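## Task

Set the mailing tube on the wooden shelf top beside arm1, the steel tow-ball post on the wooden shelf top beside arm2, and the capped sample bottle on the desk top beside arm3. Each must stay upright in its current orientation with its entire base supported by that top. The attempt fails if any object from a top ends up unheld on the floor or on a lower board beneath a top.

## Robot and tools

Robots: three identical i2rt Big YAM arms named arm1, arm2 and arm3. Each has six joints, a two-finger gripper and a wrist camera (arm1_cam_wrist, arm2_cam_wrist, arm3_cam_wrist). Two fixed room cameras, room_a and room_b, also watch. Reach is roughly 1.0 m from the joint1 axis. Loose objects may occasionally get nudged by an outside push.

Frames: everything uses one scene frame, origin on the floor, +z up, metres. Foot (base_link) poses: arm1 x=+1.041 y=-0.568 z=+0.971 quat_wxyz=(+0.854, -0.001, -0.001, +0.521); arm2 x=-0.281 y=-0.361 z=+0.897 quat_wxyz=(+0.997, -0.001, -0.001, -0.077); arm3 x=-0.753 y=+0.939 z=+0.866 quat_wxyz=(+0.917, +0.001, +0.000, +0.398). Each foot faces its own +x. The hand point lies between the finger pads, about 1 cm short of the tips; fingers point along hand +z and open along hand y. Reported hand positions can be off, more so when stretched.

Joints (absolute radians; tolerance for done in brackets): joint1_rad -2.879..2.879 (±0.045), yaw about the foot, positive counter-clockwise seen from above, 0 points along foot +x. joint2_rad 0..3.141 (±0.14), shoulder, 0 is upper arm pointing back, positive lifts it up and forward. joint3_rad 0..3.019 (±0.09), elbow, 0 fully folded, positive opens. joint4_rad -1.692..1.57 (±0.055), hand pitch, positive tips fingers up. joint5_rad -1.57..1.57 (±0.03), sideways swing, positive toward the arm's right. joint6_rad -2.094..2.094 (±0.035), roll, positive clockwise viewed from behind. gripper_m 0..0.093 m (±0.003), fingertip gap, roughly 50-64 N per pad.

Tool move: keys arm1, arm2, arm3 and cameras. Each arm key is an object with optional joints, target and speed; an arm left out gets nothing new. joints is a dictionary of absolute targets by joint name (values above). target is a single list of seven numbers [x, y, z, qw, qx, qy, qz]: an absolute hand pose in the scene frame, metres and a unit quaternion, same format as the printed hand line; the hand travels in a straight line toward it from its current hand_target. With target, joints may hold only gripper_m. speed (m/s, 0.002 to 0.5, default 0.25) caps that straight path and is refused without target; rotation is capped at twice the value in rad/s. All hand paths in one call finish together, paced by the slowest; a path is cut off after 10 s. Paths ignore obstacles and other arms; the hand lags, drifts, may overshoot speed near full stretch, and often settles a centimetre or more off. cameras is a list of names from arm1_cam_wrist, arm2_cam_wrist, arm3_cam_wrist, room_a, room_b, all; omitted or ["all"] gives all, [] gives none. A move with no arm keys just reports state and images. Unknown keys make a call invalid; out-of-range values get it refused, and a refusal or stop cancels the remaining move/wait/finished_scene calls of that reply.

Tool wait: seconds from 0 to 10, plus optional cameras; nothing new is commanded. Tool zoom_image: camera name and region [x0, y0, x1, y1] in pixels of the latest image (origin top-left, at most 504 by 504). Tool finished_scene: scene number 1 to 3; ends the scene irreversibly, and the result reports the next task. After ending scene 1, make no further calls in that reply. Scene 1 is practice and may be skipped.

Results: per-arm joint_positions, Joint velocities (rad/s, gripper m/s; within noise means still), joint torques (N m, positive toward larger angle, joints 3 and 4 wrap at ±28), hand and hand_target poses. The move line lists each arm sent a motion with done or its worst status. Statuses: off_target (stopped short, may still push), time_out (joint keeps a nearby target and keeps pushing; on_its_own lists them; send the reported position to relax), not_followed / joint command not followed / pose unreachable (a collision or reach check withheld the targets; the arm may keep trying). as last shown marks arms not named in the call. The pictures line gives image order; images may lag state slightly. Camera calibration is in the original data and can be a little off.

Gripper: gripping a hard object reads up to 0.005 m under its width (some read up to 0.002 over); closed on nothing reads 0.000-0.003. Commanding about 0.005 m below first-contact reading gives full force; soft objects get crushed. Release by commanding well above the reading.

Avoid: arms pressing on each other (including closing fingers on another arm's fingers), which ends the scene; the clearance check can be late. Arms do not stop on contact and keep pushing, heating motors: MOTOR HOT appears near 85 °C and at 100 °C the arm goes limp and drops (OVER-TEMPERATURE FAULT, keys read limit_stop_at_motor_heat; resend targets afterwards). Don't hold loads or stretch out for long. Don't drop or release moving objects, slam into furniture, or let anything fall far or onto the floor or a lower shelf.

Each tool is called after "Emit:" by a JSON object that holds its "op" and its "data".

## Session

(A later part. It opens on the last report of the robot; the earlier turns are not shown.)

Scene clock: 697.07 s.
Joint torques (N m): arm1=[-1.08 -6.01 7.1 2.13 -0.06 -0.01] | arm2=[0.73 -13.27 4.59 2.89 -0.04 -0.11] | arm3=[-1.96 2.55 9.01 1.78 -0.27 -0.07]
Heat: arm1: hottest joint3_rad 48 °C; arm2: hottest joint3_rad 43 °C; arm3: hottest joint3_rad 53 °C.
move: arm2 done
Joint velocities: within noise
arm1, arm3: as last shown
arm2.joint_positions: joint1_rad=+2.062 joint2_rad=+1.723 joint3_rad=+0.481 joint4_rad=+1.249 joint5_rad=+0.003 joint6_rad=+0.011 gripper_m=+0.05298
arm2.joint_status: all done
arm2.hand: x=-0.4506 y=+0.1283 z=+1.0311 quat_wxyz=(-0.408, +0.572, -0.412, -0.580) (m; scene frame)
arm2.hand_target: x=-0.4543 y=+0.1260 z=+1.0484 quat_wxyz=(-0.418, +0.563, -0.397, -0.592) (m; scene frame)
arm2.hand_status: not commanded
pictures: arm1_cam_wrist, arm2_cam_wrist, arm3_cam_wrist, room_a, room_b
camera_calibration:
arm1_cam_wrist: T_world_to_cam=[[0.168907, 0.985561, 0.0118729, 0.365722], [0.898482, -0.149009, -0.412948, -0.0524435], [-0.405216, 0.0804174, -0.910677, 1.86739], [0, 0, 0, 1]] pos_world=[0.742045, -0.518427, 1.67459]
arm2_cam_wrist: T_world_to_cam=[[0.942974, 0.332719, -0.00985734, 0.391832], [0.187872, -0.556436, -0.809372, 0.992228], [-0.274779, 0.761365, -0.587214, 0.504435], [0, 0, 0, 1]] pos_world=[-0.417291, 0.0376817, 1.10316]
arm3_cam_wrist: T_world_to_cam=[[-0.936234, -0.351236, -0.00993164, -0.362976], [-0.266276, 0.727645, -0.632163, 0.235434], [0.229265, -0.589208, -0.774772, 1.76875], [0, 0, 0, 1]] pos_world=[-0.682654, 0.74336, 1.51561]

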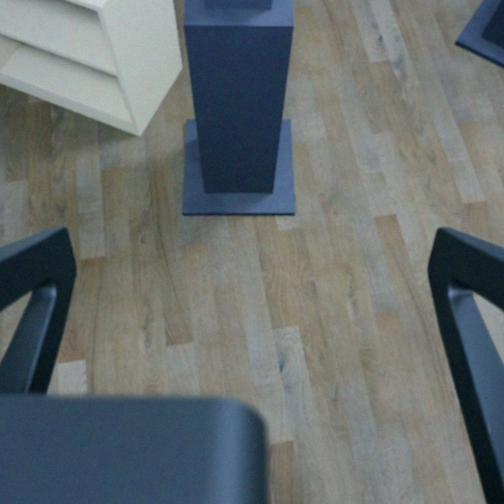

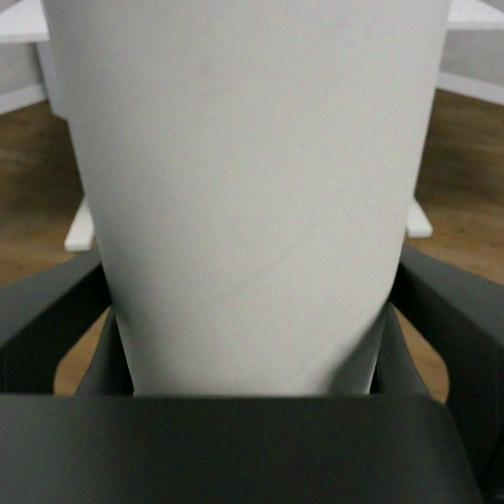

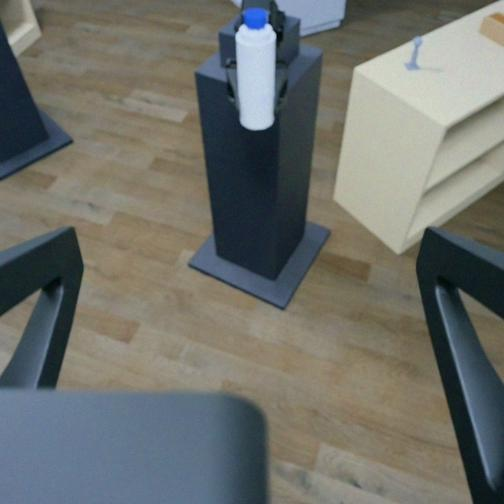

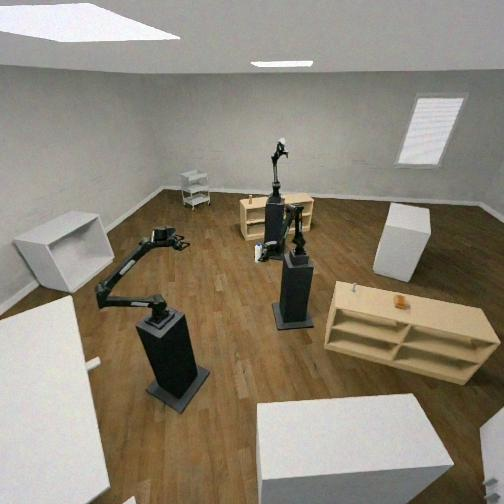

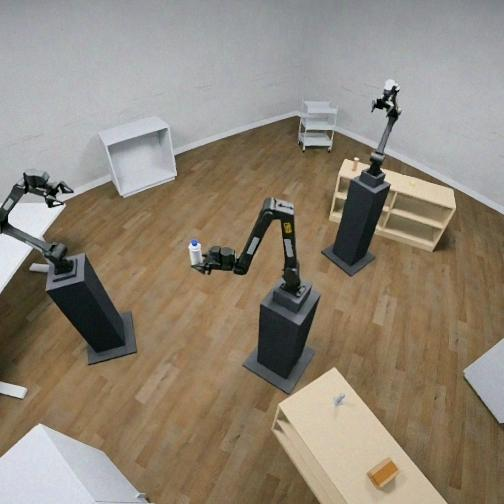

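Emit:
{"op": "move", "data": {"arm2": {"target":[-0.519,0.319,0.965,0.4161,-0.5639,0.3949,0.5942],"speed":0.1}}}

Scene clock: 717.60 s.
Joint torques (N m): arm1=[-1.03 -5.89 7.1 2.13 -0.06 -0.01] | arm2=[-0.09 -18.37 9.11 1.83 -0.19 -0.09] | arm3=[-1.96 2.2 8.94 1.83 -0.27 -0.07]
Heat: arm1: hottest joint3_rad 46 °C; arm2: hottest joint3_rad 40 °C; arm3: hottest joint3_rad 53 °C.
move: arm2 off_target
Joint velocities: within noise
arm1, arm3: as last shown
arm2.joint_positions: joint1_rad=+2.062 joint2_rad=+2.192 joint3_rad=+1.055 joint4_rad=+1.160 joint5_rad=-0.011 joint6_rad=+0.011 gripper_m=+0.05298
arm2.joint_status: not commanded
arm2.hand: x=-0.5149 y=+0.3052 z=+0.9542 quat_wxyz=(-0.407, +0.570, -0.405, -0.587) (m; scene frame)
arm2.hand_target: x=-0.5186 y=+0.3181 z=+0.9653 quat_wxyz=(-0.416, +0.564, -0.395, -0.594) (m; scene frame)
arm2.hand_status: off_target (0.018 m and 1.9 deg from the pose sent, 0.213 m and 2.9 deg at the start)
pictures: arm1_cam_wrist, arm2_cam_wrist, arm3_cam_wrist, room_a, room_b
camera_calibration:
arm1_cam_wrist: T_world_to_cam=[[0.168907, 0.985561, 0.0118729, 0.365722], [0.898482, -0.149009, -0.412948, -0.0524435], [-0.405216, 0.0804174, -0.910677, 1.86739], [0, 0, 0, 1]] pos_world=[0.742045, -0.518427, 1.67459]
arm2_cam_wrist: T_world_to_cam=[[0.93841, 0.345395, -0.00948443, 0.38622], [0.19084, -0.540988, -0.819092, 1.04658], [-0.288041, 0.766834, -0.573583, 0.285404], [0, 0, 0, 1]] pos_world=[-0.479953, 0.21393, 1.02461]
arm3_cam_wrist: T_world_to_cam=[[-0.936234, -0.351236, -0.00993164, -0.362976], [-0.266276, 0.727645, -0.632163, 0.235434], [0.229265, -0.589208, -0.774772, 1.76875], [0, 0, 0, 1]] pos_world=[-0.682654, 0.74336, 1.51561]

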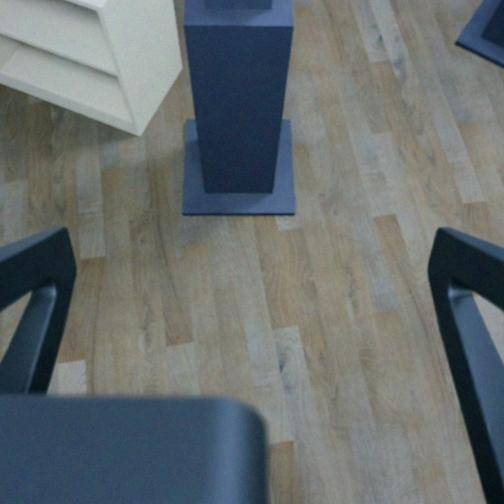

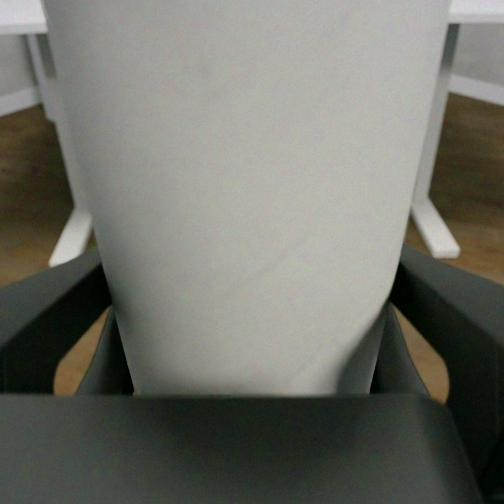

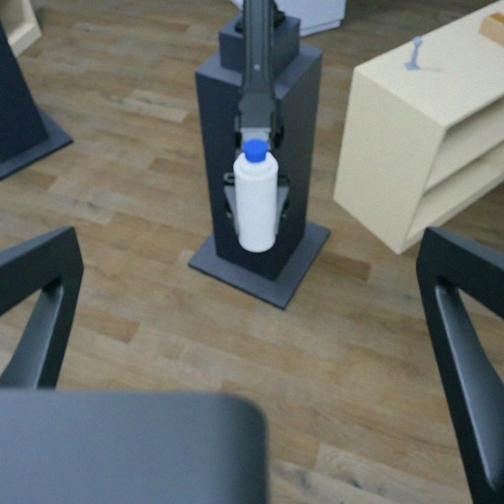

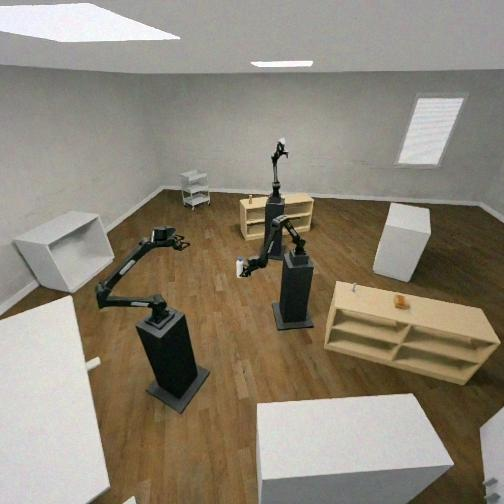

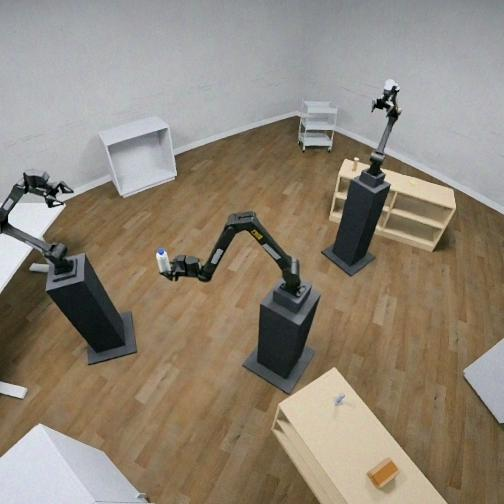

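Emit:
{"op": "move", "data": {"arm2": {"target":[-0.532,0.359,0.956,0.4161,-0.5639,0.3949,0.5942],"speed":0.1}, "cameras": ["arm3_cam_wrist","room_b"]}}

Scene clock: 735.97 s.
Joint torques (N m): arm1=[-1.03 -5.95 7.12 2.13 -0.05 0] | arm2=[-0.32 -19.9 10.14 1.58 -0.19 -0.05] | arm3=[-2.08 2.43 9.05 1.8 -0.25 -0.07]
Heat: arm1: hottest joint3_rad 46 °C; arm2: hottest joint2_rad 40 °C; arm3: hottest joint3_rad 54 °C.
move: arm2 off_target
Joint velocities: within noise
arm1: as last shown
arm2.joint_positions: joint1_rad=+2.062 joint2_rad=+2.266 joint3_rad=+1.194 joint4_rad=+1.092 joint5_rad=-0.012 joint6_rad=+0.011 gripper_m=+0.05298
arm2.joint_status: not commanded
arm2.hand: x=-0.5287 y=+0.3441 z=+0.9434 quat_wxyz=(-0.406, +0.572, -0.405, -0.587) (m; scene frame)
arm2.hand_target: x=-0.5315 y=+0.3579 z=+0.9563 quat_wxyz=(-0.416, +0.564, -0.395, -0.594) (m; scene frame)
arm2.hand_status: off_target (0.020 m and 2.0 deg from the pose sent, 0.056 m and 1.9 deg at the start)
arm3.joint_positions: joint1_rad=-2.042 joint2_rad=+0.554 joint3_rad=+1.190 joint4_rad=-0.893 joint5_rad=-0.006 joint6_rad=+0.008 gripper_m=+0.09295
arm3.joint_status: not commanded
arm3.hand: x=-0.6552 y=+0.6725 z=+1.4168 quat_wxyz=(-0.502, -0.456, -0.648, +0.346) (m; scene frame)
arm3.hand_target: x=-0.6582 y=+0.6753 z=+1.4216 quat_wxyz=(-0.502, -0.455, -0.647, +0.350) (m; scene frame)
arm3.hand_status: not commanded
pictures: arm3_cam_wrist, room_b
camera_calibration:
arm3_cam_wrist: T_world_to_cam=[[-0.936234, -0.351236, -0.00993164, -0.362976], [-0.266276, 0.727645, -0.632163, 0.235434], [0.229265, -0.589208, -0.774772, 1.76875], [0, 0, 0, 1]] pos_world=[-0.682654, 0.74336, 1.51561]

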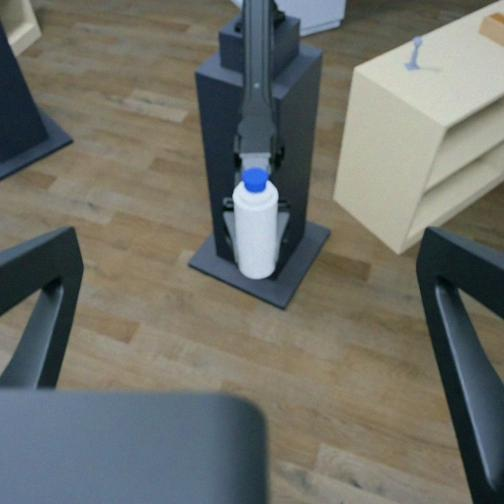

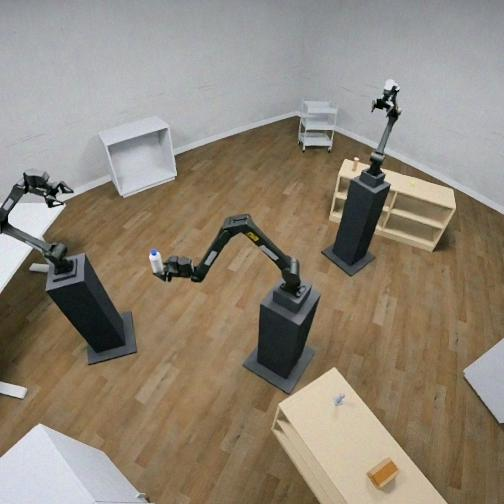

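Emit:
{"op": "move", "data": {"arm3": {"joints":{"joint3_rad":2.137,"joint4_rad":-1.596,"joint2_rad":0.7}}, "cameras": ["arm3_cam_wrist"]}}

Emit:
{"op": "move", "data": {"arm3": {"joints":{"joint2_rad":1.75}}, "cameras": ["arm3_cam_wrist","room_a","room_b"]}}

Scene clock: 766.27 s.
Joint torques (N m): arm1=[-1.08 -5.95 7.1 2.13 -0.05 -0.01] | arm2=[-0.38 -20.54 10.11 1.91 -0.19 -0.07] | arm3=[-1.96 8.53 3.25 1.83 -0.27 -0.06]
Heat: arm1: hottest joint3_rad 45 °C; arm2: hottest joint2_rad 42 °C; arm3: hottest joint3_rad 54 °C.
move: arm3 done
Joint velocities: within noise
arm1, arm2: as last shown
arm2.hand: x=-0.5288 y=+0.3443 z=+0.9435 quat_wxyz=(-0.406, +0.572, -0.405, -0.587) (m; scene frame)
arm2.hand_target: x=-0.5315 y=+0.3579 z=+0.9565 quat_wxyz=(-0.416, +0.564, -0.395, -0.594) (m; scene frame)
arm3.joint_positions: joint1_rad=-2.042 joint2_rad=+0.690 joint3_rad=+2.132 joint4_rad=-1.589 joint5_rad=-0.006 joint6_rad=+0.008 gripper_m=+0.09295
arm3.joint_status: all done
arm3.hand: x=-0.7282 y=+0.8742 z=+1.6323 quat_wxyz=(-0.537, -0.436, -0.620, +0.371) (m; scene frame)
arm3.hand_target: x=-0.7267 y=+0.8703 z=+1.6317 quat_wxyz=(-0.531, -0.438, -0.623, +0.371) (m; scene frame)
arm3.hand_status: not commanded
pictures: arm3_cam_wrist
camera_calibration:
arm3_cam_wrist: T_world_to_cam=[[-0.935863, -0.352256, -0.00873979, -0.359116], [-0.24114, 0.658345, -0.713046, 0.416317], [0.256928, -0.665205, -0.701063, 2.03767], [0, 0, 0, 1]] pos_world=[-0.759229, 0.954891, 1.72225]

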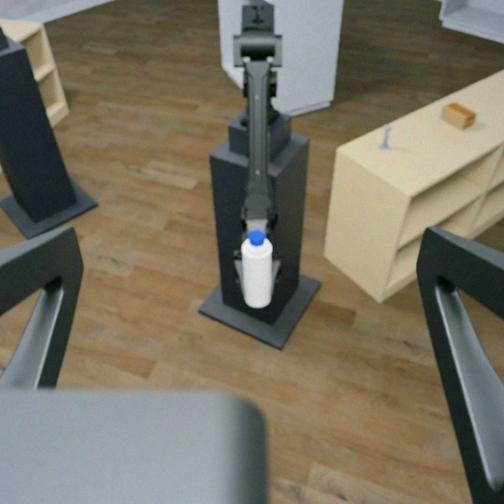

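Scene clock: 768.17 s.
Joint torques (N m): arm1=[-1.03 -6.01 7.12 2.14 -0.05 -0.01] | arm2=[0.38 -19.78 9.99 1.78 -0.22 -0.04] | arm3=[-2.08 -14.51 10.43 0.68 -0.28 -0.06]
Heat: arm1: hottest joint3_rad 44 °C; arm2: hottest joint2_rad 42 °C; arm3: hottest joint3_rad 54 °C.
move: arm3 done
Joint velocities: within noise
arm1, arm2: as last shown
arm3.joint_positions: joint1_rad=-2.042 joint2_rad=+1.764 joint3_rad=+2.109 joint4_rad=-1.590 joint5_rad=-0.006 joint6_rad=+0.008 gripper_m=+0.09295
arm3.joint_status: all done
arm3.hand: x=-0.5473 y=+0.3746 z=+1.2480 quat_wxyz=(-0.134, -0.569, -0.806, +0.090) (m; scene frame)
arm3.hand_target: x=-0.5526 y=+0.3752 z=+1.2678 quat_wxyz=(-0.148, -0.569, -0.803, +0.099) (m; scene frame)
arm3.hand_status: not commanded
pictures: arm3_cam_wrist, room_a, room_b
camera_calibration:
arm3_cam_wrist: T_world_to_cam=[[-0.940986, -0.338154, -0.0140506, -0.370612], [-0.326667, 0.896597, 0.299003, -0.884163], [-0.0885113, 0.285947, -0.954149, 1.15981], [0, 0, 0, 1]] pos_world=[-0.53491, 0.335768, 1.3658]

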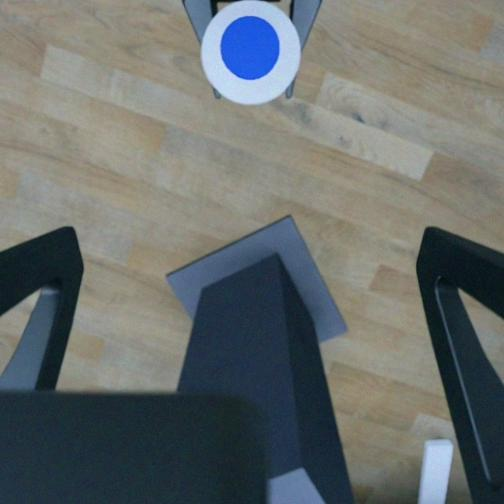

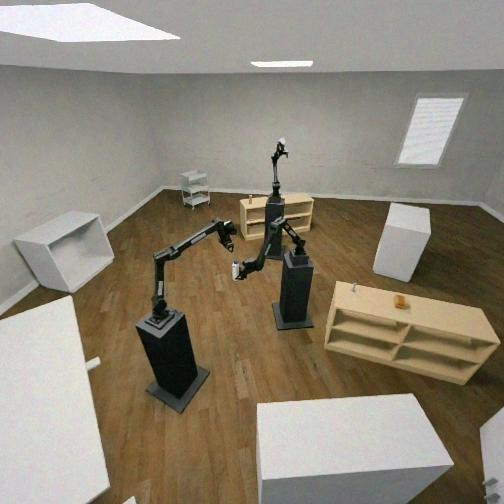

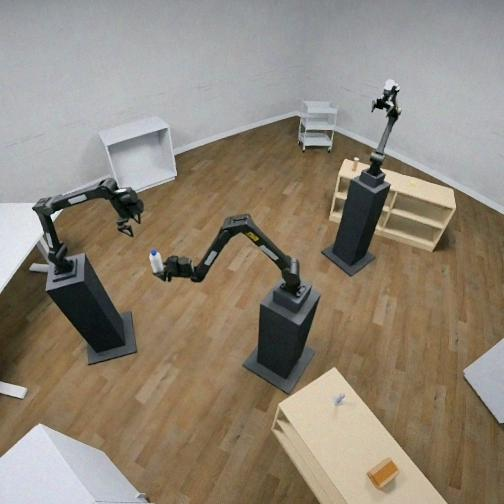

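Emit:
{"op": "move", "data": {"arm3": {"target":[-0.524,0.316,1.165,0,0.5736,0.8192,0],"speed":0.08}, "cameras": ["arm3_cam_wrist","arm2_cam_wrist"]}}

Scene clock: 792.07 s.
Joint torques (N m): arm1=[-1.08 -5.95 7.09 2.13 -0.05 -0.01] | arm2=[0.73 -19.72 10.25 1.84 -0.19 -0.11] | arm3=[-0.91 -16.73 13.52 0.17 0.08 -0.05]
Heat: arm1: hottest joint3_rad 44 °C; arm2: hottest joint2_rad 42 °C; arm3: hottest joint3_rad 56 °C.
move: arm3 off_target
Joint velocities: within noise
arm1.joint_positions: joint1_rad=+1.884 joint2_rad=+0.905 joint3_rad=+1.600 joint4_rad=-1.213 joint5_rad=+0.003 joint6_rad=-0.001 gripper_m=+0.09290
arm1.joint_status: not commanded
arm1.hand: x=+0.6938 y=-0.5097 z=+1.5616 quat_wxyz=(-0.042, +0.863, -0.070, -0.499) (m; scene frame)
arm1.hand_target: x=+0.6946 y=-0.5113 z=+1.5665 quat_wxyz=(-0.041, +0.858, -0.067, -0.508) (m; scene frame)
arm1.hand_status: not commanded
arm2: as last shown
arm3.joint_positions: joint1_rad=-2.042 joint2_rad=+2.038 joint3_rad=+2.257 joint4_rad=-1.687 joint5_rad=-0.005 joint6_rad=+0.008 gripper_m=+0.09295
arm3.joint_status: not commanded
arm3.hand: x=-0.5301 y=+0.3268 z=+1.1389 quat_wxyz=(-0.042, -0.576, -0.816, +0.027) (m; scene frame)
arm3.hand_target: x=-0.5248 y=+0.3181 z=+1.1644 quat_wxyz=(-0.065, -0.572, -0.816, +0.045) (m; scene frame)
arm3.hand_status: off_target (0.029 m and 5.7 deg from the pose sent, 0.104 m and 18.5 deg at the start; a joint's target at an end of its range on 63 of 87 steps)
pictures: arm2_cam_wrist, arm3_cam_wrist
camera_calibration:
arm2_cam_wrist: T_world_to_cam=[[0.937881, 0.346826, -0.00950359, 0.384993], [0.192534, -0.543042, -0.817335, 1.06162], [-0.288634, 0.764733, -0.576084, 0.248133], [0, 0, 0, 1]] pos_world=[-0.493855, 0.25322, 1.0143]
arm3_cam_wrist: T_world_to_cam=[[-0.942106, -0.335078, -0.0126164, -0.375382], [-0.295568, 0.812074, 0.503165, -0.991547], [-0.158354, 0.477764, -0.864098, 0.868674], [0, 0, 0, 1]] pos_world=[-0.509161, 0.264406, 1.24479]

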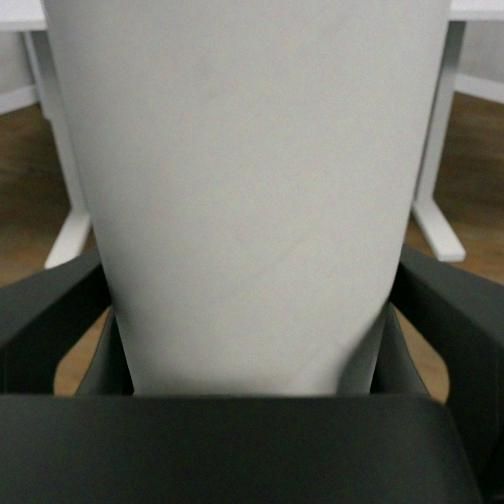

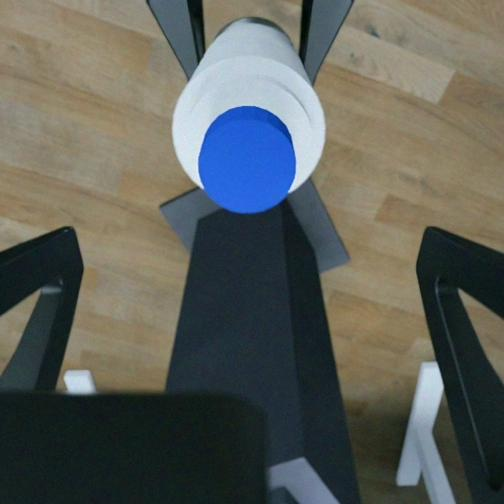

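Emit:
{"op": "move", "data": {"arm3": {"target":[-0.522,0.308,1.105,0,0.5736,0.8192,0],"speed":0.06}, "cameras": ["arm3_cam_wrist","arm2_cam_wrist"]}}

Scene clock: 811.10 s.
Joint torques (N m): arm1=[-1.08 -5.95 7.1 2.14 -0.06 -0.01] | arm2=[-0.32 -20.48 10.13 1.87 -0.19 -0.11] | arm3=[-1.08 -17.67 12.41 -0.03 0.09 -0.06]
Heat: arm1: hottest joint3_rad 44 °C; arm2: hottest joint2_rad 43 °C; arm3: hottest joint3_rad 60 °C.
move: arm3 off_target
Joint velocities: within noise
arm1, arm2: as last shown
arm3.joint_positions: joint1_rad=-2.042 joint2_rad=+2.120 joint3_rad=+2.257 joint4_rad=-1.687 joint5_rad=-0.005 joint6_rad=+0.008 gripper_m=+0.09295
arm3.joint_status: not commanded
arm3.hand: x=-0.5269 y=+0.3178 z=+1.0866 quat_wxyz=(-0.008, -0.577, -0.817, +0.003) (m; scene frame)
arm3.hand_target: x=-0.5225 y=+0.3093 z=+1.1046 quat_wxyz=(-0.025, -0.574, -0.819, +0.017) (m; scene frame)
arm3.hand_status: off_target (0.021 m and 1.2 deg from the pose sent, 0.040 m and 5.7 deg at the start; a joint's target at an end of its range on 55 of 58 steps)
pictures: arm2_cam_wrist, arm3_cam_wrist
camera_calibration:
arm2_cam_wrist: T_world_to_cam=[[0.937881, 0.346826, -0.00950359, 0.384993], [0.192534, -0.543042, -0.817335, 1.06162], [-0.288634, 0.764733, -0.576084, 0.248133], [0, 0, 0, 1]] pos_world=[-0.493855, 0.25322, 1.0143]
arm3_cam_wrist: T_world_to_cam=[[-0.942507, -0.333971, -0.0120037, -0.377206], [-0.2803, 0.770464, 0.572554, -1.01103], [-0.181968, 0.543, -0.819779, 0.747027], [0, 0, 0, 1]] pos_world=[-0.502977, 0.247352, 1.18674]

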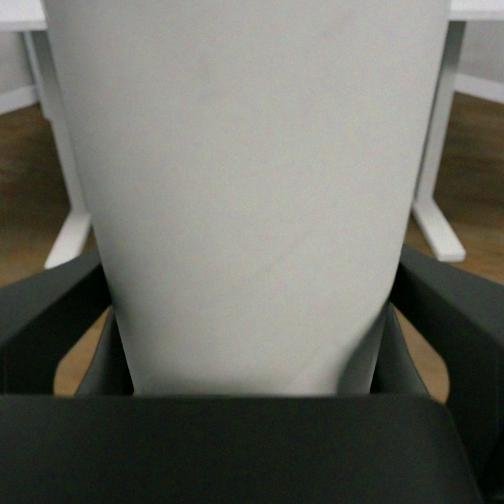

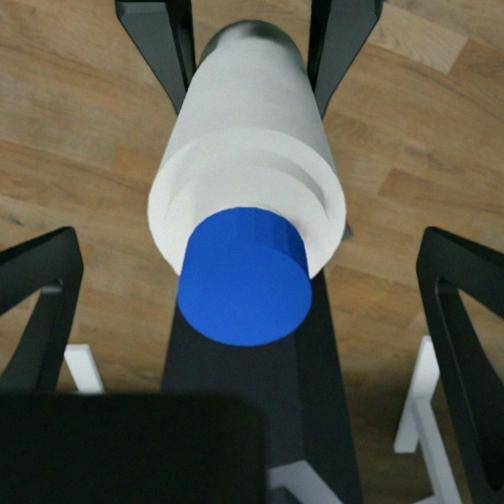

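Emit:
{"op": "move", "data": {"arm3": {"target":[-0.524,0.316,1.093,0,0.5736,0.8192,0],"speed":0.05}, "cameras": ["arm3_cam_wrist","arm2_cam_wrist"]}}

Scene clock: 824.07 s.
Joint torques (N m): arm1=[-1.08 -6.01 7.09 2.14 -0.05 0] | arm2=[-0.26 -20.13 10.18 1.73 -0.19 -0.07] | arm3=[-1.2 -17.73 9.72 -0.02 0.09 -0.05]
Heat: arm1: hottest joint3_rad 44 °C; arm2: hottest joint2_rad 43 °C; arm3: hottest joint3_rad 61 °C.
move: arm3 done
Joint velocities: within noise
arm1, arm2: as last shown
arm3.joint_positions: joint1_rad=-2.042 joint2_rad=+2.120 joint3_rad=+2.257 joint4_rad=-1.687 joint5_rad=-0.005 joint6_rad=+0.008 gripper_m=+0.09295
arm3.joint_status: not commanded
arm3.hand: x=-0.5269 y=+0.3177 z=+1.0866 quat_wxyz=(-0.008, -0.577, -0.817, +0.003) (m; scene frame)
arm3.hand_target: x=-0.5242 y=+0.3164 z=+1.0927 quat_wxyz=(-0.011, -0.574, -0.819, +0.008) (m; scene frame)
arm3.hand_status: done (0.007 m and 1.2 deg from the pose sent, 0.007 m and 1.1 deg at the start; a joint's target at an end of its range on 32 of 33 steps)
pictures: arm2_cam_wrist, arm3_cam_wrist
camera_calibration:
arm2_cam_wrist: T_world_to_cam=[[0.937881, 0.346826, -0.00950359, 0.384993], [0.192534, -0.543042, -0.817335, 1.06162], [-0.288634, 0.764733, -0.576084, 0.248133], [0, 0, 0, 1]] pos_world=[-0.493855, 0.25322, 1.0143]
arm3_cam_wrist: T_world_to_cam=[[-0.942502, -0.333998, -0.0116367, -0.377727], [-0.280122, 0.770523, 0.57256, -1.01099], [-0.182267, 0.542899, -0.81978, 0.746884], [0, 0, 0, 1]] pos_world=[-0.503077, 0.247351, 1.18674]

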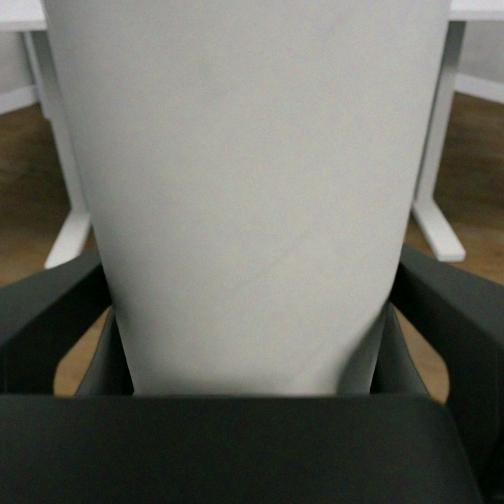

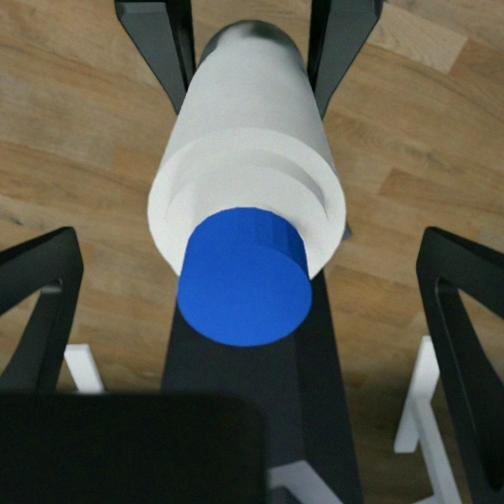

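Emit:
{"op": "move", "data": {"arm3": {"joints":{"joint3_rad":2.23}}, "cameras": ["arm3_cam_wrist"]}}

Scene clock: 836.67 s.
Joint torques (N m): arm1=[-1.03 -6.01 7.1 2.14 -0.05 0] | arm2=[-0.09 -20.07 10.07 1.81 -0.21 -0.07] | arm3=[-1.14 -17.85 8.01 -0.06 0.08 -0.04]
Heat: arm1: hottest joint3_rad 44 °C; arm2: hottest joint2_rad 43 °C; arm3: hottest joint3_rad 60 °C.
move: arm3 done
Joint velocities: within noise
arm1, arm2: as last shown
arm3.joint_positions: joint1_rad=-2.042 joint2_rad=+2.120 joint3_rad=+2.234 joint4_rad=-1.687 joint5_rad=-0.005 joint6_rad=+0.008 gripper_m=+0.09295
arm3.joint_status: all done
arm3.hand: x=-0.5285 y=+0.3221 z=+1.0779 quat_wxyz=(+0.001, -0.577, -0.817, -0.003) (m; scene frame)
arm3.hand_target: x=-0.5275 y=+0.3253 z=+1.0745 quat_wxyz=(+0.009, -0.574, -0.819, -0.006) (m; scene frame)
arm3.hand_status: not commanded
pictures: arm3_cam_wrist
camera_calibration:
arm3_cam_wrist: T_world_to_cam=[[-0.942611, -0.333697, -0.0114368, -0.378233], [-0.275531, 0.758047, 0.591141, -1.02335], [-0.188592, 0.560368, -0.806487, 0.713757], [0, 0, 0, 1]] pos_world=[-0.503882, 0.249563, 1.17625]

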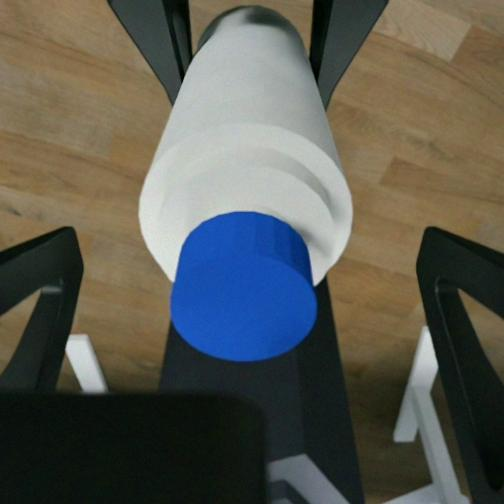

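Emit:
{"op": "move", "data": {"arm3": {"joints":{"gripper_m":0.045}}, "cameras": ["arm3_cam_wrist"]}}

Emit:
{"op": "move", "data": {"arm3": {"joints":{"gripper_m":0.026}}, "cameras": ["arm3_cam_wrist"]}}

Scene clock: 845.13 s.
Joint torques (N m): arm1=[-1.14 -5.89 7.1 2.15 -0.05 -0.01] | arm2=[0.62 -19.72 10.33 1.69 -0.14 -0.08] | arm3=[-0.91 -18.02 7.99 -0.09 0.08 -0.03]
Heat: arm1: hottest joint3_rad 44 °C; arm2: hottest joint2_rad 43 °C; arm3: hottest joint3_rad 59 °C.
move: arm3 done
Joint velocities: within noise
arm1, arm2: as last shown
arm2.joint_positions: joint1_rad=+2.062 joint2_rad=+2.266 joint3_rad=+1.194 joint4_rad=+1.092 joint5_rad=-0.014 joint6_rad=+0.010 gripper_m=+0.05298
arm2.hand: x=-0.5291 y=+0.3441 z=+0.9435 quat_wxyz=(-0.406, +0.572, -0.404, -0.587) (m; scene frame)
arm3.joint_positions: joint1_rad=-2.042 joint2_rad=+2.120 joint3_rad=+2.234 joint4_rad=-1.687 joint5_rad=-0.005 joint6_rad=+0.008 gripper_m=+0.04517
arm3.joint_status: all done
arm3.hand: x=-0.5285 y=+0.3221 z=+1.0779 quat_wxyz=(+0.001, -0.577, -0.817, -0.003) (m; scene frame)
arm3.hand_target: x=-0.5275 y=+0.3253 z=+1.0745 quat_wxyz=(+0.009, -0.574, -0.819, -0.006) (m; scene frame)
arm3.hand_status: not commanded
pictures: arm3_cam_wrist
camera_calibration:
arm3_cam_wrist: T_world_to_cam=[[-0.942611, -0.333697, -0.0114368, -0.378233], [-0.275531, 0.758047, 0.591141, -1.02335], [-0.188592, 0.560368, -0.806487, 0.713757], [0, 0, 0, 1]] pos_world=[-0.503882, 0.249563, 1.17625]

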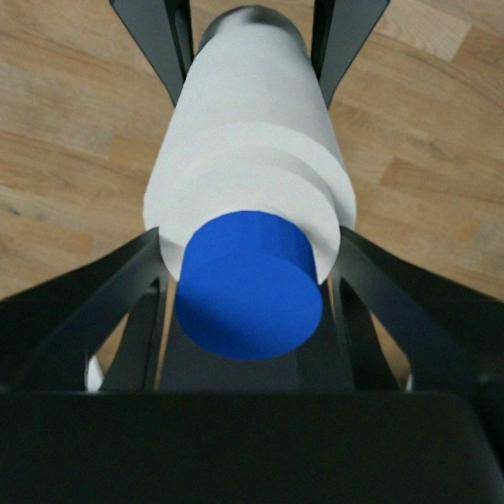

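Scene clock: 845.60 s.
Joint torques (N m): arm1=[-1.14 -6.01 7.1 2.14 -0.05 0] | arm2=[0.21 -20.37 10.13 1.81 -0.11 -0.04] | arm3=[-0.91 -17.9 7.97 -0.05 0.1 -0.05]
Heat: arm1: hottest joint3_rad 44 °C; arm2: hottest joint2_rad 43 °C; arm3: hottest joint3_rad 59 °C.
move: arm3 off_target
Joint velocities: within noise
arm1: as last shown
arm2.joint_positions: joint1_rad=+2.062 joint2_rad=+2.266 joint3_rad=+1.194 joint4_rad=+1.092 joint5_rad=-0.014 joint6_rad=+0.010 gripper_m=+0.05297
arm2.joint_status: not commanded
arm2.hand: x=-0.5291 y=+0.3441 z=+0.9435 quat_wxyz=(-0.406, +0.572, -0.404, -0.587) (m; scene frame)
arm2.hand_target: x=-0.5315 y=+0.3580 z=+0.9566 quat_wxyz=(-0.416, +0.564, -0.395, -0.594) (m; scene frame)
arm2.hand_status: not commanded
arm3.joint_positions: joint1_rad=-2.042 joint2_rad=+2.120 joint3_rad=+2.234 joint4_rad=-1.688 joint5_rad=-0.005 joint6_rad=+0.008 gripper_m=+0.03995
arm3.joint_status: gripper_m off_target (ended at +0.03997, target +0.02600)
arm3.hand: x=-0.5286 y=+0.3222 z=+1.0779 quat_wxyz=(+0.001, -0.577, -0.817, -0.003) (m; scene frame)
arm3.hand_target: x=-0.5275 y=+0.3254 z=+1.0745 quat_wxyz=(+0.009, -0.574, -0.819, -0.006) (m; scene frame)
arm3.hand_status: not commanded
pictures: arm3_cam_wrist
camera_calibration:
arm3_cam_wrist: T_world_to_cam=[[-0.942605, -0.333711, -0.0114695, -0.378155], [-0.27542, 0.757617, 0.591743, -1.02397], [-0.188782, 0.560939, -0.806045, 0.712943], [0, 0, 0, 1]] pos_world=[-0.503882, 0.249664, 1.17625]

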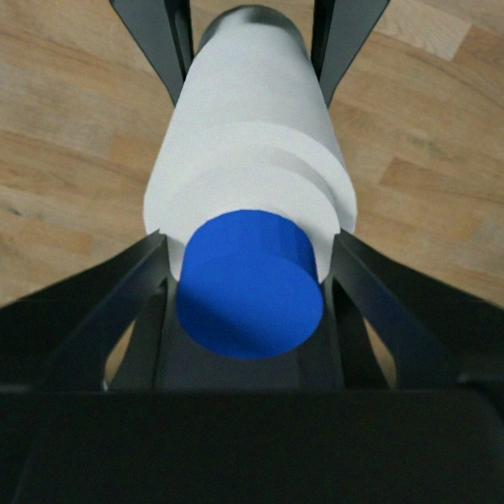

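Emit:
{"op": "move", "data": {"arm2": {"joints":{"gripper_m":0.065}}, "cameras": ["arm3_cam_wrist","arm2_cam_wrist"]}}

Emit:
{"op": "move", "data": {"arm2": {"joints":{"gripper_m":0.093}}, "cameras": ["arm3_cam_wrist","arm2_cam_wrist"]}}

Scene clock: 855.20 s.
Joint torques (N m): arm1=[-1.08 -6.01 7.1 2.13 -0.05 0] | arm2=[-0.5 -19.78 10.19 1.89 -0.15 -0.04] | arm3=[-0.91 -17.85 7.97 -0.01 0.08 -0.04]
Heat: arm1: hottest joint3_rad 44 °C; arm2: hottest joint2_rad 43 °C; arm3: hottest joint3_rad 58 °C.
move: arm2 done
Joint velocities: within noise
arm1, arm3: as last shown
arm2.joint_positions: joint1_rad=+2.062 joint2_rad=+2.266 joint3_rad=+1.194 joint4_rad=+1.092 joint5_rad=-0.014 joint6_rad=+0.010 gripper_m=+0.06487
arm2.joint_status: all done
arm2.hand: x=-0.5291 y=+0.3441 z=+0.9435 quat_wxyz=(-0.406, +0.572, -0.404, -0.587) (m; scene frame)
arm2.hand_target: x=-0.5315 y=+0.3580 z=+0.9566 quat_wxyz=(-0.416, +0.564, -0.395, -0.594) (m; scene frame)
arm2.hand_status: not commanded
arm3.joint_positions: joint1_rad=-2.042 joint2_rad=+2.120 joint3_rad=+2.234 joint4_rad=-1.688 joint5_rad=-0.005 joint6_rad=+0.008 gripper_m=+0.03998
pictures: arm2_cam_wrist, arm3_cam_wrist
camera_calibration:
arm2_cam_wrist: T_world_to_cam=[[0.937249, 0.348569, -0.007941, 0.382878], [0.194732, -0.542226, -0.817355, 1.0625], [-0.289211, 0.76452, -0.576079, 0.247915], [0, 0, 0, 1]] pos_world=[-0.494056, 0.253121, 1.0143]
arm3_cam_wrist: T_world_to_cam=[[-0.942605, -0.333711, -0.0114695, -0.378155], [-0.27542, 0.757617, 0.591743, -1.02397], [-0.188782, 0.560939, -0.806045, 0.712943], [0, 0, 0, 1]] pos_world=[-0.503882, 0.249664, 1.17625]

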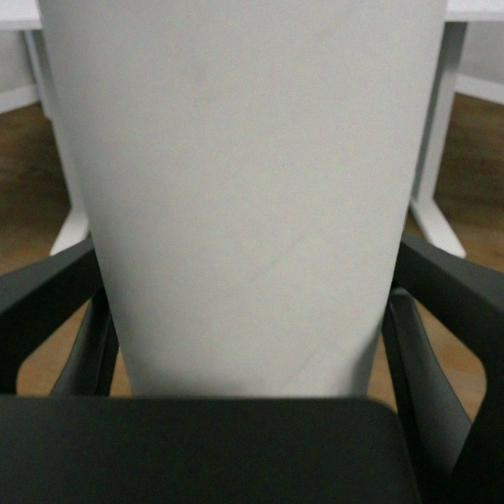

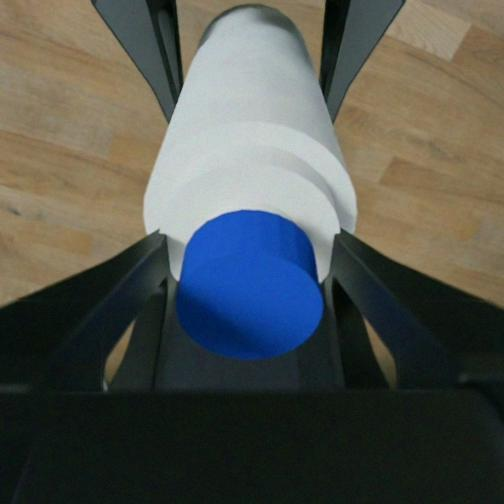

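Scene clock: 855.80 s.
Joint torques (N m): arm1=[-1.08 -6.01 7.12 2.13 -0.06 -0.01] | arm2=[0.44 -19.9 10.13 1.73 -0.14 -0.08] | arm3=[-0.97 -17.85 8.01 -0.05 0.09 -0.05]
Heat: arm1: hottest joint3_rad 44 °C; arm2: hottest joint2_rad 43 °C; arm3: hottest joint3_rad 58 °C.
move: arm2 done
Joint velocities: within noise
arm1, arm3: as last shown
arm2.joint_positions: joint1_rad=+2.062 joint2_rad=+2.266 joint3_rad=+1.194 joint4_rad=+1.092 joint5_rad=-0.014 joint6_rad=+0.010 gripper_m=+0.09283
arm2.joint_status: all done
arm2.hand: x=-0.5291 y=+0.3441 z=+0.9435 quat_wxyz=(-0.406, +0.572, -0.404, -0.587) (m; scene frame)
arm2.hand_target: x=-0.5315 y=+0.3580 z=+0.9566 quat_wxyz=(-0.416, +0.564, -0.395, -0.594) (m; scene frame)
arm2.hand_status: not commanded
pictures: arm2_cam_wrist, arm3_cam_wrist
camera_calibration:
arm2_cam_wrist: T_world_to_cam=[[0.937249, 0.348569, -0.007941, 0.382878], [0.194732, -0.542226, -0.817355, 1.0625], [-0.289211, 0.76452, -0.576079, 0.247915], [0, 0, 0, 1]] pos_world=[-0.494056, 0.253121, 1.0143]
arm3_cam_wrist: T_world_to_cam=[[-0.942605, -0.333711, -0.0114695, -0.378155], [-0.27542, 0.757617, 0.591743, -1.02397], [-0.188782, 0.560939, -0.806045, 0.712943], [0, 0, 0, 1]] pos_world=[-0.503882, 0.249664, 1.17625]

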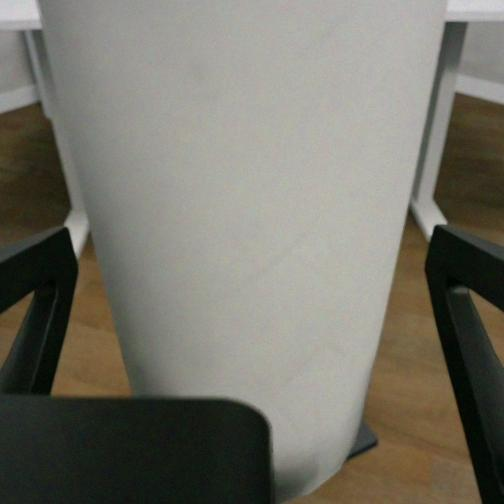

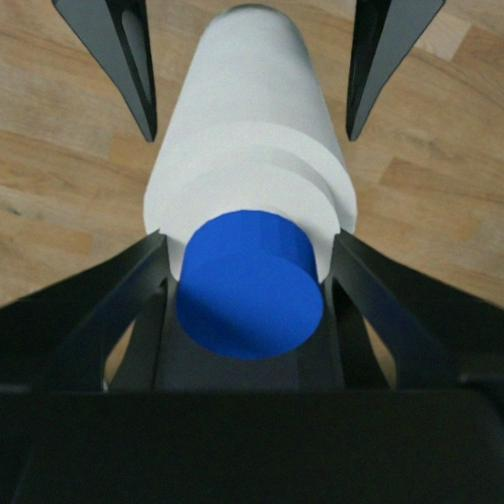

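Emit:
{"op": "move", "data": {"arm2": {"target":[-0.481,0.214,0.955,0.4161,-0.5639,0.3949,0.5942],"speed":0.1}, "cameras": ["arm3_cam_wrist","arm2_cam_wrist","room_b"]}}

Scene clock: 863.50 s.
Joint torques (N m): arm1=[-1.03 -5.95 7.09 2.13 -0.05 0] | arm2=[-0.03 -18.73 3.47 2.82 -0.23 -0.05] | arm3=[-1.14 -17.73 7.95 -0.08 0.09 -0.04]
Heat: arm1: hottest joint3_rad 44 °C; arm2: hottest joint2_rad 43 °C; arm3: hottest joint3_rad 58 °C.
move: arm2 off_target
Joint velocities: within noise
arm1.joint_positions: joint1_rad=+1.884 joint2_rad=+0.905 joint3_rad=+1.600 joint4_rad=-1.213 joint5_rad=+0.003 joint6_rad=-0.001 gripper_m=+0.09290
arm1.joint_status: not commanded
arm1.hand: x=+0.6938 y=-0.5097 z=+1.5616 quat_wxyz=(-0.042, +0.863, -0.070, -0.499) (m; scene frame)
arm1.hand_target: x=+0.6946 y=-0.5113 z=+1.5665 quat_wxyz=(-0.041, +0.858, -0.067, -0.508) (m; scene frame)
arm1.hand_status: not commanded
arm2.joint_positions: joint1_rad=+2.062 joint2_rad=+2.152 joint3_rad=+0.774 joint4_rad=+1.385 joint5_rad=-0.014 joint6_rad=+0.010 gripper_m=+0.09293
arm2.joint_status: not commanded
arm2.hand: x=-0.4830 y=+0.2122 z=+0.9330 quat_wxyz=(-0.404, +0.576, -0.407, -0.583) (m; scene frame)
arm2.hand_target: x=-0.4810 y=+0.2140 z=+0.9547 quat_wxyz=(-0.416, +0.564, -0.395, -0.594) (m; scene frame)
arm2.hand_status: off_target (0.022 m and 2.7 deg from the pose sent, 0.139 m and 2.0 deg at the start)
arm3: as last shown
pictures: arm2_cam_wrist, arm3_cam_wrist, room_b
camera_calibration:
arm2_cam_wrist: T_world_to_cam=[[0.937288, 0.34846, -0.00818443, 0.385817], [0.198227, -0.552211, -0.809795, 0.970159], [-0.286701, 0.757389, -0.586655, 0.368651], [0, 0, 0, 1]] pos_world=[-0.448241, 0.122079, 1.00506]
arm3_cam_wrist: T_world_to_cam=[[-0.942605, -0.333711, -0.0114695, -0.378155], [-0.27542, 0.757617, 0.591743, -1.02397], [-0.188782, 0.560939, -0.806045, 0.712943], [0, 0, 0, 1]] pos_world=[-0.503882, 0.249664, 1.17625]

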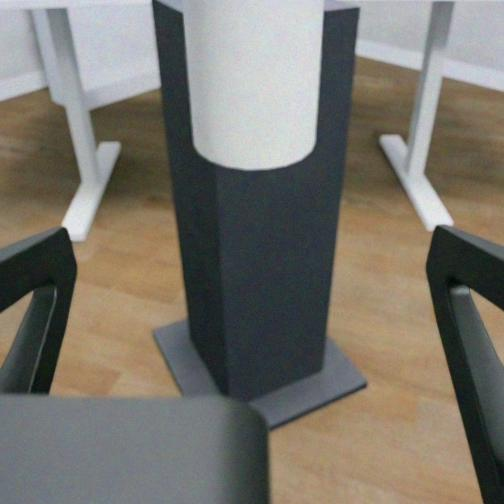

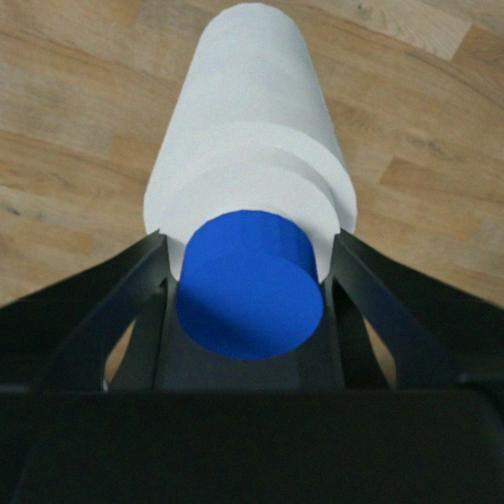

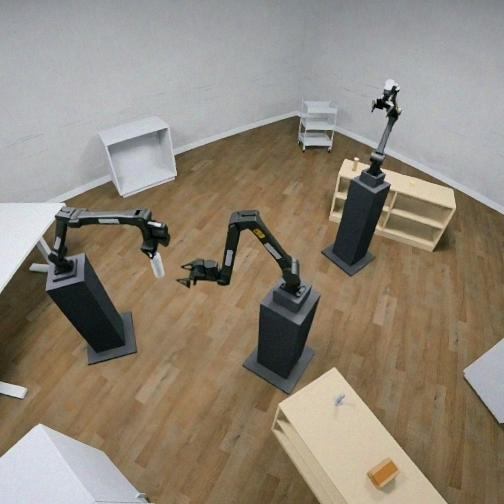

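Emit:
{"op": "move", "data": {"arm2": {"joints":{"joint1_rad":1.0,"joint2_rad":1.1,"joint3_rad":0.6,"joint4_rad":0.6}}, "arm3": {"target":[-0.582,0.466,1.115,0,0.5736,0.8192,0],"speed":0.1}}}

Scene clock: 878.23 s.
Joint torques (N m): arm1=[-1.03 -5.95 7.1 2.13 -0.05 -0.01] | arm2=[-0.56 -7.88 10.3 1.74 -0.13 -0.04] | arm3=[-1.49 -14.1 7.92 0.72 0.09 -0.1]
Heat: arm1: hottest joint3_rad 44 °C; arm2: hottest joint2_rad 41 °C; arm3: hottest joint3_rad 57 °C.
move: arm2 done; arm3 done
Joint velocities: within noise
arm1: as last shown
arm2.joint_positions: joint1_rad=+1.010 joint2_rad=+1.110 joint3_rad=+0.597 joint4_rad=+0.604 joint5_rad=-0.016 joint6_rad=+0.010 gripper_m=+0.09294
arm2.joint_status: all done
arm2.hand: x=+0.0416 y=+0.0140 z=+1.2319 quat_wxyz=(-0.668, +0.283, -0.612, -0.314) (m; scene frame)
arm2.hand_target: x=+0.0442 y=+0.0097 z=+1.2376 quat_wxyz=(-0.674, +0.281, -0.609, -0.309) (m; scene frame)
arm2.hand_status: not commanded
arm3.joint_positions: joint1_rad=-2.042 joint2_rad=+1.673 joint3_rad=+1.644 joint4_rad=-1.568 joint5_rad=-0.005 joint6_rad=+0.007 gripper_m=+0.03998
arm3.joint_status: not commanded
arm3.hand: x=-0.5806 y=+0.4657 z=+1.1061 quat_wxyz=(+0.011, -0.577, -0.817, -0.010) (m; scene frame)
arm3.hand_target: x=-0.5820 y=+0.4660 z=+1.1149 quat_wxyz=(+0.000, -0.574, -0.819, +0.000) (m; scene frame)
arm3.hand_status: done (0.009 m and 1.7 deg from the pose sent, 0.158 m and 0.7 deg at the start)
pictures: arm1_cam_wrist, arm2_cam_wrist, arm3_cam_wrist, room_a, room_b
camera_calibration:
arm1_cam_wrist: T_world_to_cam=[[0.168907, 0.985561, 0.0118729, 0.365722], [0.898482, -0.149009, -0.412948, -0.0524435], [-0.405216, 0.0804174, -0.910677, 1.86739], [0, 0, 0, 1]] pos_world=[0.742045, -0.518427, 1.67459]
arm2_cam_wrist: T_world_to_cam=[[0.7692, -0.638986, -0.00533886, -0.0170332], [-0.333299, -0.394063, -0.856519, 1.07616], [0.5452, 0.660614, -0.516087, 0.724274], [0, 0, 0, 1]] pos_world=[-0.0230902, -0.065276, 1.29545]
arm3_cam_wrist: T_world_to_cam=[[-0.942185, -0.334903, -0.0113043, -0.378392], [-0.271939, 0.744466, 0.60977, -1.17558], [-0.195798, 0.57759, -0.792498, 0.618567], [0, 0, 0, 1]] pos_world=[-0.555086, 0.391174, 1.20277]

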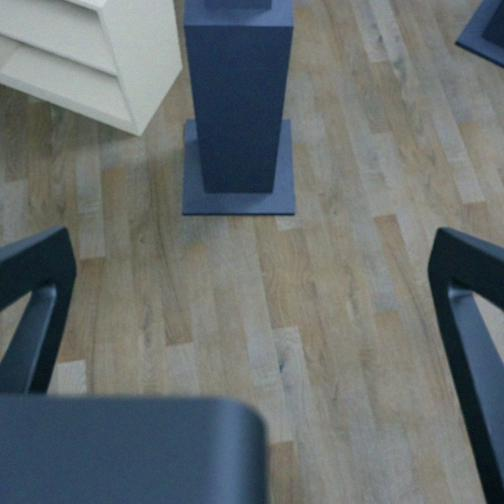

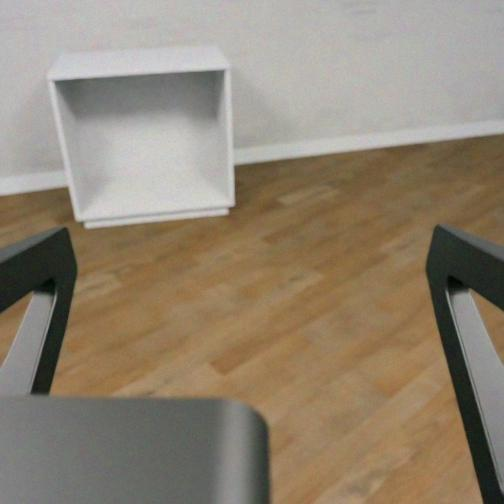

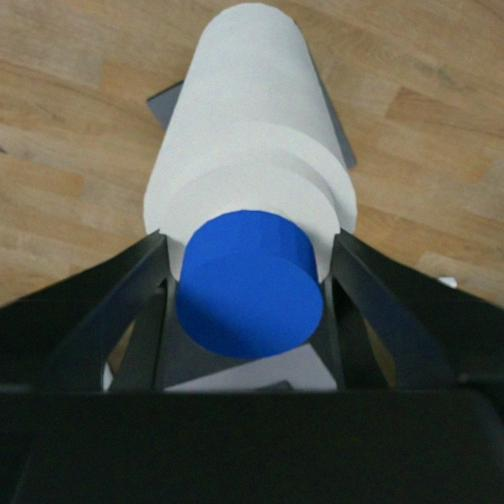

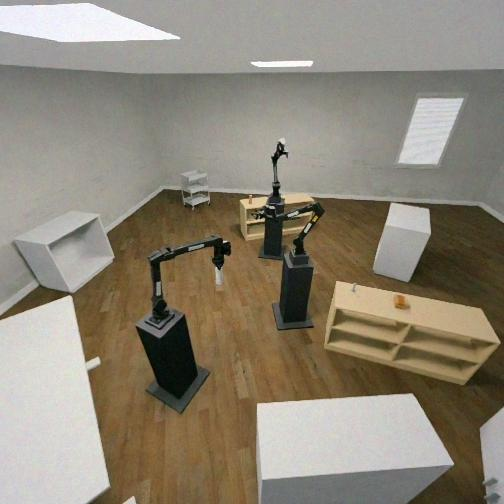

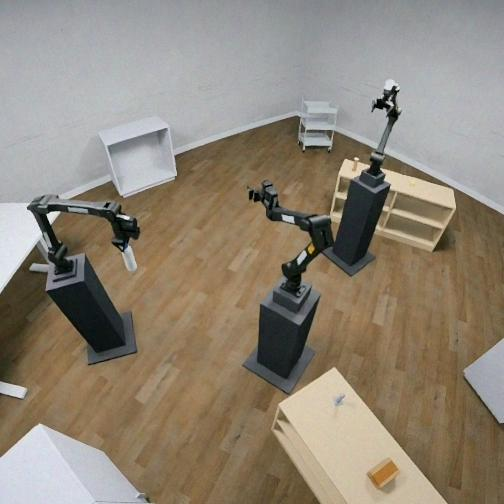

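Emit:
{"op": "move", "data": {"arm3": {"joints":{"joint1_rad":-0.6}}, "cameras": []}}

Emit:
{"op": "move", "data": {"arm3": {"joints":{"joint1_rad":0.85}}, "cameras": ["arm3_cam_wrist","room_a","room_b"]}}

Scene clock: 884.67 s.
Joint torques (N m): arm1=[-1.08 -5.95 7.09 2.15 -0.05 0] | arm2=[-0.79 -8.76 10.21 1.78 -0.14 -0.05] | arm3=[-1.38 -14.1 7.95 0.34 -0.03 -0.07]
Heat: arm1: hottest joint3_rad 44 °C; arm2: hottest joint2_rad 41 °C; arm3: hottest joint3_rad 56 °C.
move: arm3 done
Joint velocities: within noise
arm1, arm2: as last shown
arm3.joint_positions: joint1_rad=-0.599 joint2_rad=+1.673 joint3_rad=+1.644 joint4_rad=-1.557 joint5_rad=-0.002 joint6_rad=+0.005 gripper_m=+0.04000
arm3.joint_status: all done
arm3.hand: x=-0.2590 y=+1.0491 z=+1.1068 quat_wxyz=(+0.009, +0.107, -0.994, -0.001) (m; scene frame)
arm3.hand_target: x=-0.2622 y=+1.0477 z=+1.1156 quat_wxyz=(+0.000, +0.110, -0.994, -0.002) (m; scene frame)
arm3.hand_status: not commanded
pictures: none
No camera images: "cameras" was empty.

Scene clock: 886.50 s.
Joint torques (N m): arm1=[-1.08 -5.95 7.09 2.15 -0.06 0] | arm2=[-0.85 -8.47 10.36 1.72 -0.12 -0.06] | arm3=[-1.38 -13.86 7.97 0.36 -0.06 -0.06]
Heat: arm1: hottest joint3_rad 44 °C; arm2: hottest joint2_rad 41 °C; arm3: hottest joint3_rad 56 °C.
move: arm3 done
Joint velocities: within noise
arm1, arm2: as last shown
arm3.joint_positions: joint1_rad=+0.851 joint2_rad=+1.673 joint3_rad=+1.644 joint4_rad=-1.557 joint5_rad=-0.002 joint6_rad=+0.004 gripper_m=+0.04000
arm3.joint_status: all done
arm3.hand: x=-0.8027 y=+1.4423 z=+1.1086 quat_wxyz=(+0.006, +0.740, -0.673, +0.004) (m; scene frame)
arm3.hand_target: x=-0.8017 y=+1.4389 z=+1.1175 quat_wxyz=(-0.001, +0.742, -0.671, -0.002) (m; scene frame)
arm3.hand_status: not commanded
pictures: arm3_cam_wrist, room_a, room_b
camera_calibration:
arm3_cam_wrist: T_world_to_cam=[[0.99542, 0.095023, -0.0105188, 0.673844], [0.0824714, -0.797823, 0.597224, 0.558329], [0.0483578, -0.595356, -0.802006, 1.91123], [0, 0, 0, 1]] pos_world=[-0.809226, 1.51928, 1.20646]

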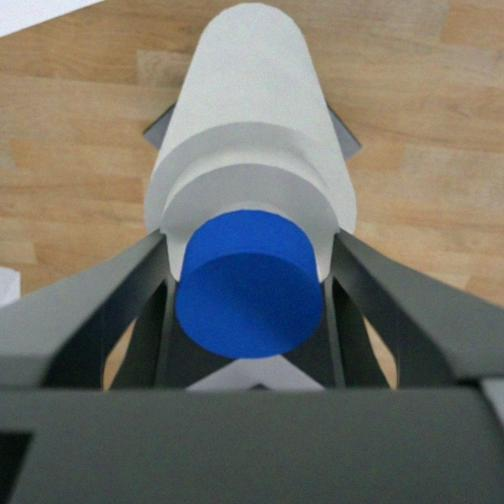

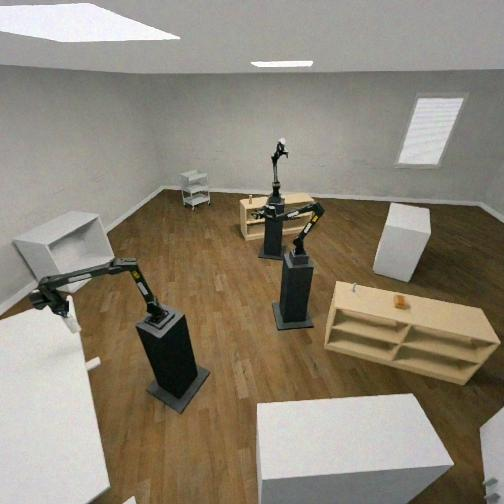

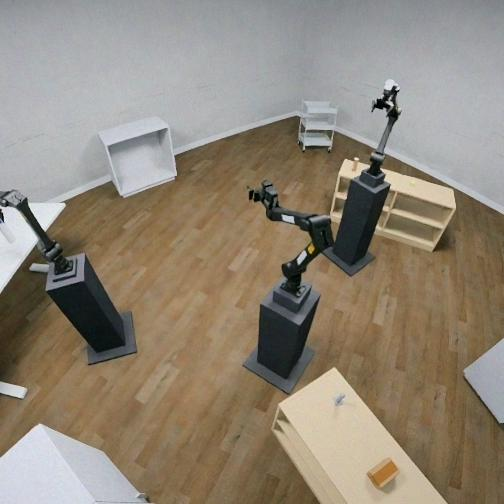

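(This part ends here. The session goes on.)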